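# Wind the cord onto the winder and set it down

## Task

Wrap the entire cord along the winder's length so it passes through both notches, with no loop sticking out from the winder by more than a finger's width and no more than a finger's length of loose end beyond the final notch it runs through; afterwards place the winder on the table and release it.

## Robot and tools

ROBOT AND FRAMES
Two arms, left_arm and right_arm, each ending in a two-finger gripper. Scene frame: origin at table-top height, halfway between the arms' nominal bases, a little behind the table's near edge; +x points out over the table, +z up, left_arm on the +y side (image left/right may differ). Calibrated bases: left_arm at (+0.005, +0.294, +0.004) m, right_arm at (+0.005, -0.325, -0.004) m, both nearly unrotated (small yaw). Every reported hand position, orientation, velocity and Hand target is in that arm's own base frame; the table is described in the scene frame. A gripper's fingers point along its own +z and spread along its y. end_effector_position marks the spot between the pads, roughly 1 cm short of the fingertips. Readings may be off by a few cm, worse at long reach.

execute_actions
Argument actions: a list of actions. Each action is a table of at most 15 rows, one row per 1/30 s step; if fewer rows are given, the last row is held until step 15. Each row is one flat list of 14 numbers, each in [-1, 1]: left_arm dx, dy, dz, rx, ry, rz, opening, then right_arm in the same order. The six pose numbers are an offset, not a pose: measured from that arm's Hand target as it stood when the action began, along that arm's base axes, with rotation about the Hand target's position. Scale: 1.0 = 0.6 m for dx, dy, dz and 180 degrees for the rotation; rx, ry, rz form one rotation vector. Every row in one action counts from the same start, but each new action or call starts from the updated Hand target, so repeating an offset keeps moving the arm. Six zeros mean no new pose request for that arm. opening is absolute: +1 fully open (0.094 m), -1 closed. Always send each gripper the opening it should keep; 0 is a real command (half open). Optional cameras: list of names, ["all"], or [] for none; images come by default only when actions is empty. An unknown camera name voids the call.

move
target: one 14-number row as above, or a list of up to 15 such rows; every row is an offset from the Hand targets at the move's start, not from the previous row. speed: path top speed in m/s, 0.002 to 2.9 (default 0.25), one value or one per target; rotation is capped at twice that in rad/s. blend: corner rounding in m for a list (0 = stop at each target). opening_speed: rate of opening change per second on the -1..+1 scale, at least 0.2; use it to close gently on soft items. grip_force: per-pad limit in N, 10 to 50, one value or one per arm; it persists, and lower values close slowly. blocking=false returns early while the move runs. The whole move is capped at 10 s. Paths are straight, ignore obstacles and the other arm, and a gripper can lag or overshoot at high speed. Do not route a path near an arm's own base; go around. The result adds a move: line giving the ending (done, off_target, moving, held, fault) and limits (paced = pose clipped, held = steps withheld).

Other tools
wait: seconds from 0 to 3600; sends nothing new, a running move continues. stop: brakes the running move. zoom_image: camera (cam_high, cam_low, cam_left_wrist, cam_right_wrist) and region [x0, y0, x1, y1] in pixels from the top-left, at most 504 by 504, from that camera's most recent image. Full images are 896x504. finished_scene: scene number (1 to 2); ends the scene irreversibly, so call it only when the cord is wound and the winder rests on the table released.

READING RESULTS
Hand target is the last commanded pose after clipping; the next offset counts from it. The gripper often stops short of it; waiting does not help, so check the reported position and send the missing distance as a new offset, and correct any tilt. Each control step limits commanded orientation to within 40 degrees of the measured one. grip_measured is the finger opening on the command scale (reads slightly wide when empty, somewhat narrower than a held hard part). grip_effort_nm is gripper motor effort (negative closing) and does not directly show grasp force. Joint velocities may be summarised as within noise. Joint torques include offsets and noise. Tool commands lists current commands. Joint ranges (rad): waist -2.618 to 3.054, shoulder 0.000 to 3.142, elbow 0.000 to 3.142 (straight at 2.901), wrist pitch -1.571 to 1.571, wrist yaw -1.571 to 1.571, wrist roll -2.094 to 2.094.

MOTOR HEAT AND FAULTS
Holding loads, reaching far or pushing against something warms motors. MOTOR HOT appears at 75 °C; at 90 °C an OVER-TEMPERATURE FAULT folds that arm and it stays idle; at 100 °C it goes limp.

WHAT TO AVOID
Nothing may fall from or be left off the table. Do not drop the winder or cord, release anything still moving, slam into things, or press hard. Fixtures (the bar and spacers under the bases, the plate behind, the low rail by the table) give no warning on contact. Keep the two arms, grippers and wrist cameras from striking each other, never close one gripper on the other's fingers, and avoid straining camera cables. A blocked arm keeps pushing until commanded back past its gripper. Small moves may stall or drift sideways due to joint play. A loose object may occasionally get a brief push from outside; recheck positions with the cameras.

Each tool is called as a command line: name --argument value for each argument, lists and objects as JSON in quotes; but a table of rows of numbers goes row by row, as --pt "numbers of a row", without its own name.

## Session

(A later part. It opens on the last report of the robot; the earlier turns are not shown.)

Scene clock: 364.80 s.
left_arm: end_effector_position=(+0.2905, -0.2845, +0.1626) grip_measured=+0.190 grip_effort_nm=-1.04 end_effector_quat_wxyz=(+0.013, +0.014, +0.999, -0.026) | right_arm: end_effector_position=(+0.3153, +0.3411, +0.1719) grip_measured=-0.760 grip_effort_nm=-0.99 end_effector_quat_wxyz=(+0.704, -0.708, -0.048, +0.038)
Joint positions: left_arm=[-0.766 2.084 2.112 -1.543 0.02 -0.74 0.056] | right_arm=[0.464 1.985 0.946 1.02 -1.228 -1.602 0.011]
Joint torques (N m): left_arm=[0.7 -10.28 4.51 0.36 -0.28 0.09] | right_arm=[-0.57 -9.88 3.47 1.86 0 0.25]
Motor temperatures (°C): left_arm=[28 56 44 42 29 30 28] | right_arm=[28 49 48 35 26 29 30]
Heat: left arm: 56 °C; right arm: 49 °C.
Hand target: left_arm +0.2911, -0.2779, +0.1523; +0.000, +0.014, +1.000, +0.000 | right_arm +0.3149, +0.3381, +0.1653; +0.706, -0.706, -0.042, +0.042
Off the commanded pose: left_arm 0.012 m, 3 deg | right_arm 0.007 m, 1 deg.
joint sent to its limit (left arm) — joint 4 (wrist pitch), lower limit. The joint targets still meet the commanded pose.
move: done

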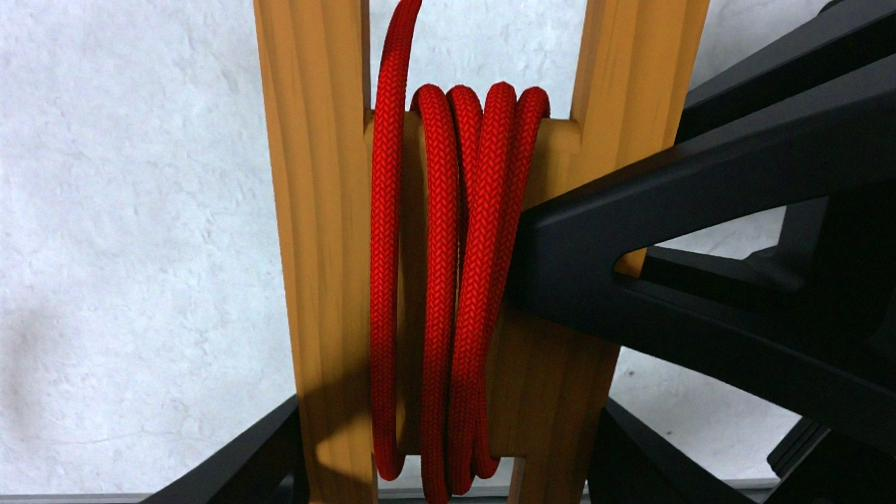

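move --pt "0 0 0 0 0 0 -0.1 0 0 0 0 0 0 -0.1" --pt "0 0 0 0 0 0 -0.1 0.01 -0.2 0 0 0 0 -0.1" --pt "0 0 -0.18 0 0 0 -0.1 0.01 -0.2 0.05 0 0 0 -0.1" --speed '[0.1,0.12,0.15]'

move --target '[0,0,-0.055,0,0,0,-0.1,0,0,0,0,0,0,-0.1]' --speed 0.06 --cameras '["all"]'

zoom_image --camera "cam_low" --region '[390, 270, 560, 380]'

Scene clock: 371.73 s.
left_arm: end_effector_position=(+0.2860, -0.2802, +0.0548) grip_measured=+0.190 grip_effort_nm=-1.04 end_effector_quat_wxyz=(-0.006, +0.013, +1.000, -0.008) | right_arm: end_effector_position=(+0.3223, +0.2211, +0.1855) grip_measured=-0.102 grip_effort_nm=0.14 end_effector_quat_wxyz=(+0.706, -0.706, -0.037, +0.039)
Joint positions: left_arm=[-0.766 2.088 1.688 -1.167 0.02 -0.74 0.056] | right_arm=[0.14 1.856 0.818 1.028 -1.538 -1.577 0.042]
Joint torques (N m): left_arm=[0.7 -10.56 4.25 0.73 -0.28 0.08] | right_arm=[-0.7 -12.23 5.46 1.14 -0.14 0.25]
Motor temperatures (°C): left_arm=[28 56 43 41 29 30 28] | right_arm=[28 50 47 35 26 29 30]
Heat: left arm: 56 °C; right arm: 50 °C.
Hand target: left_arm +0.2911, -0.2779, +0.0443; +0.000, +0.014, +1.000, +0.000 | right_arm +0.3208, +0.2181, +0.1952; +0.705, -0.706, -0.042, +0.042
Off the commanded pose: left_arm 0.012 m, 1 deg | right_arm 0.010 m, 1 deg.
move: off_target (left_arm)

Scene clock: 373.27 s.
left_arm: end_effector_position=(+0.2863, -0.2805, +0.0220) grip_measured=+0.190 grip_effort_nm=-1.05 end_effector_quat_wxyz=(-0.006, +0.013, +1.000, -0.008) | right_arm: end_effector_position=(+0.3223, +0.2211, +0.1855) grip_measured=-0.102 grip_effort_nm=0.14 end_effector_quat_wxyz=(+0.706, -0.706, -0.036, +0.040)
Joint positions: left_arm=[-0.766 2.119 1.603 -1.052 0.02 -0.74 0.056] | right_arm=[0.14 1.856 0.818 1.028 -1.538 -1.576 0.042]
Joint torques (N m): left_arm=[0.69 -10.59 4.21 0.74 -0.28 0.08] | right_arm=[-0.7 -12.21 5.46 1.16 -0.14 0.25]
Motor temperatures (°C): left_arm=[28 57 43 41 29 30 29] | right_arm=[28 50 47 35 26 29 30]
Heat: left arm: 57 °C; right arm: 50 °C.
Hand target: left_arm +0.2911, -0.2779, +0.0112; +0.000, +0.014, +1.000, +0.001 | right_arm +0.3208, +0.2181, +0.1952; +0.705, -0.706, -0.042, +0.042
Off the commanded pose: left_arm 0.012 m, 1 deg | right_arm 0.010 m, 1 deg.
move: off_target (left_arm)

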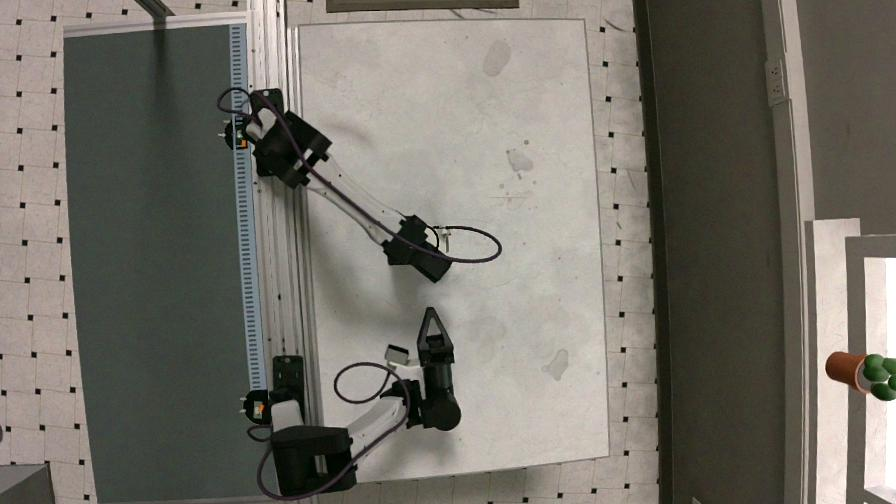

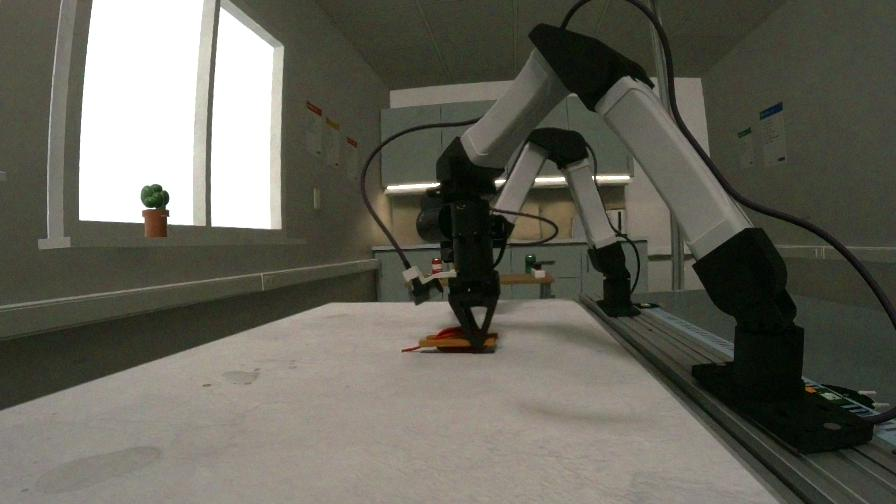

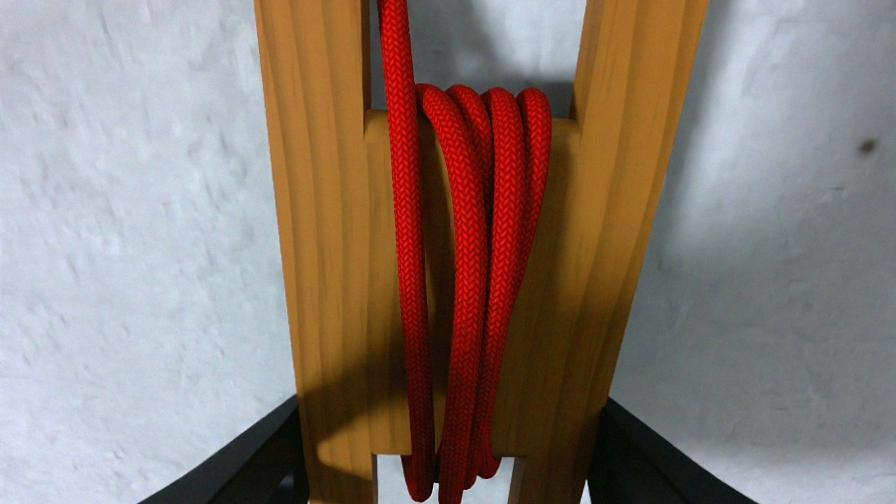

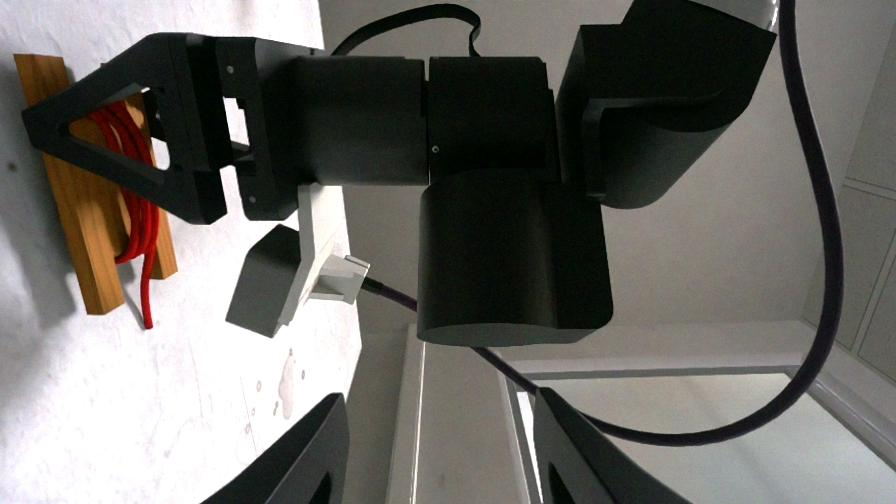

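Scaled by 2.965 from the camera's image (finer frame: 1280x720).

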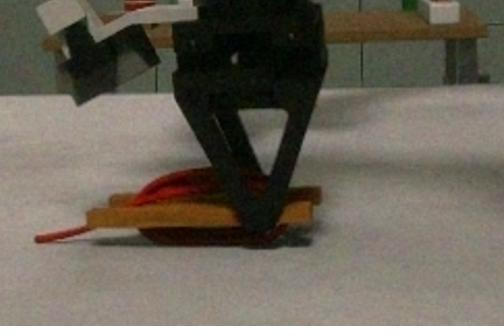

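move --target '[0,0,-0.008,0,0,0,-0.1,0,0,0,0,0,0,-0.1]' --speed 0.04

move --pt "0 0 0 0 0 0 0.5 0 0 0 0 0 0 -0.1" --pt "0 0 0.25 0 0 0 0.5 0 0 0 0 0 0 -0.1" --pt "-0.1 0.2 0.25 0 0 0 0.5 0 0 0 0 0 0 -0.1" --speed '[0.1,0.1,0.25]' --opening_speed 0.4 --cameras '["cam_high","cam_low","cam_left_wrist"]'

zoom_image --camera "cam_high" --region '[370, 190, 490, 290]'

zoom_image --camera "cam_low" --region '[390, 290, 540, 380]'

Scene clock: 375.83 s.
left_arm: end_effector_position=(+0.2865, -0.2807, +0.0174) grip_measured=+0.190 grip_effort_nm=-1.04 end_effector_quat_wxyz=(-0.006, +0.013, +1.000, -0.008) | right_arm: end_effector_position=(+0.3223, +0.2211, +0.1855) grip_measured=-0.102 grip_effort_nm=0.14 end_effector_quat_wxyz=(+0.706, -0.706, -0.036, +0.040)
Joint positions: left_arm=[-0.766 2.125 1.592 -1.036 0.02 -0.74 0.056] | right_arm=[0.14 1.856 0.818 1.028 -1.538 -1.576 0.042]
Joint torques (N m): left_arm=[0.69 -10.56 4.18 0.74 -0.28 0.08] | right_arm=[-0.68 -12.21 5.45 1.15 -0.14 0.25]
Motor temperatures (°C): left_arm=[28 56 43 40 29 30 29] | right_arm=[28 50 47 34 26 29 30]
Heat: left arm: 56 °C; right arm: 50 °C.
Hand target: left_arm +0.2911, -0.2779, +0.0064; +0.000, +0.014, +1.000, +0.001 | right_arm +0.3208, +0.2181, +0.1952; +0.705, -0.706, -0.042, +0.042
Off the commanded pose: left_arm 0.012 m, 1 deg | right_arm 0.010 m, 1 deg.
move: off_target (left_arm)

Scene clock: 381.90 s.
left_arm: end_effector_position=(+0.2269, -0.1601, +0.1534) grip_measured=+0.497 grip_effort_nm=0.12 end_effector_quat_wxyz=(-0.020, +0.013, +1.000, +0.005) | right_arm: end_effector_position=(+0.3223, +0.2211, +0.1855) grip_measured=-0.102 grip_effort_nm=0.14 end_effector_quat_wxyz=(+0.706, -0.706, -0.036, +0.040)
Joint positions: left_arm=[-0.606 1.632 1.488 -1.465 0.014 -0.58 0.07] | right_arm=[0.14 1.856 0.818 1.028 -1.538 -1.576 0.042]
Joint torques (N m): left_arm=[0.84 -9.99 4.16 0.6 -0.2 0.1] | right_arm=[-0.7 -12.22 5.45 1.15 -0.14 0.25]
Motor temperatures (°C): left_arm=[28 57 43 40 29 30 28] | right_arm=[28 51 48 34 26 29 30]
Heat: left arm: 57 °C; right arm: 51 °C.
Hand target: left_arm +0.2311, -0.1579, +0.1565; +0.000, +0.014, +1.000, +0.000 | right_arm +0.3208, +0.2181, +0.1952; +0.705, -0.706, -0.042, +0.042
Off the commanded pose: left_arm 0.006 m, 2 deg | right_arm 0.010 m, 1 deg.
move: done

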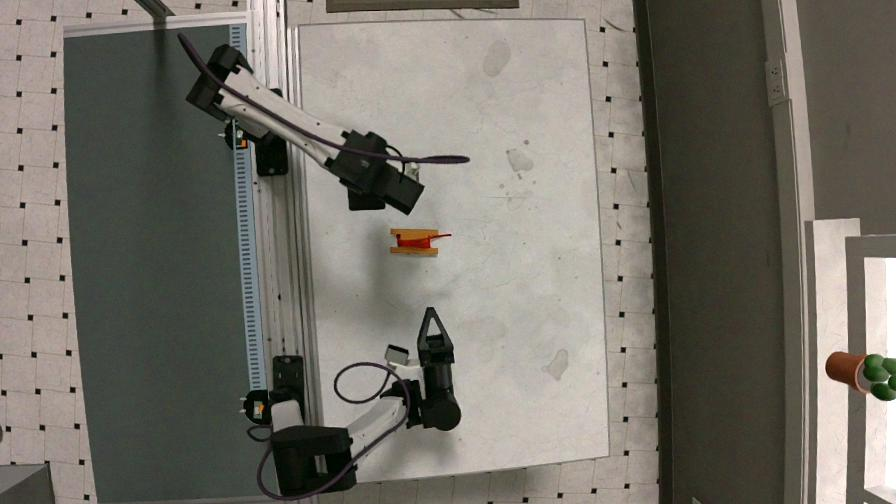

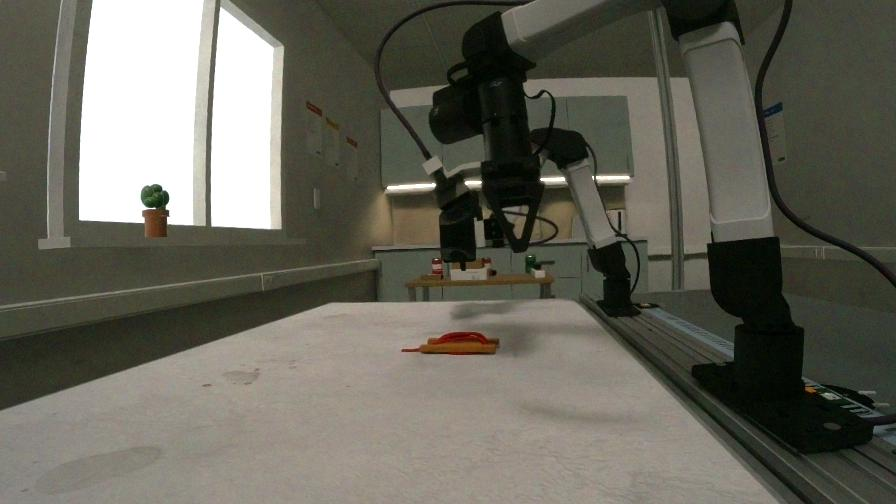

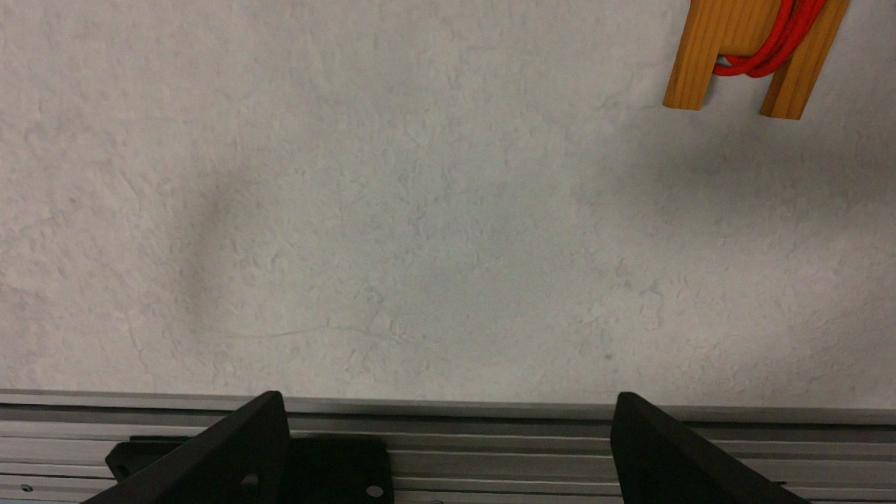

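Scaled by 4.200 from the camera's image (finer frame: 1280x720).

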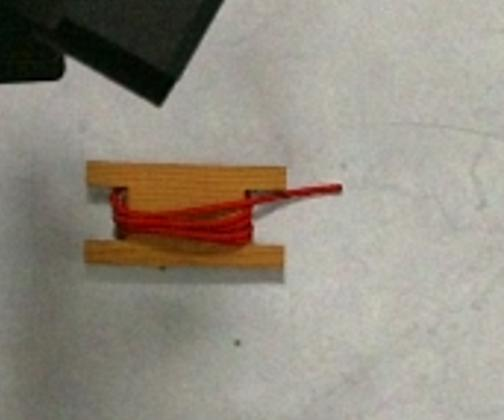

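Scaled by 3.360 from the camera's image (finer frame: 1280x720).

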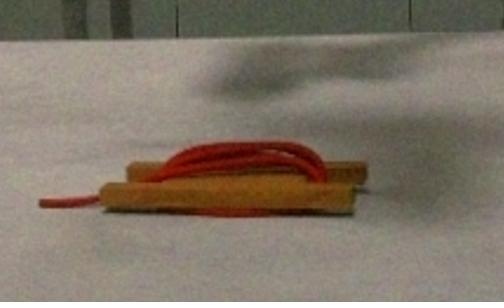

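finished_scene --scene 1

The scene is finished: the task was done.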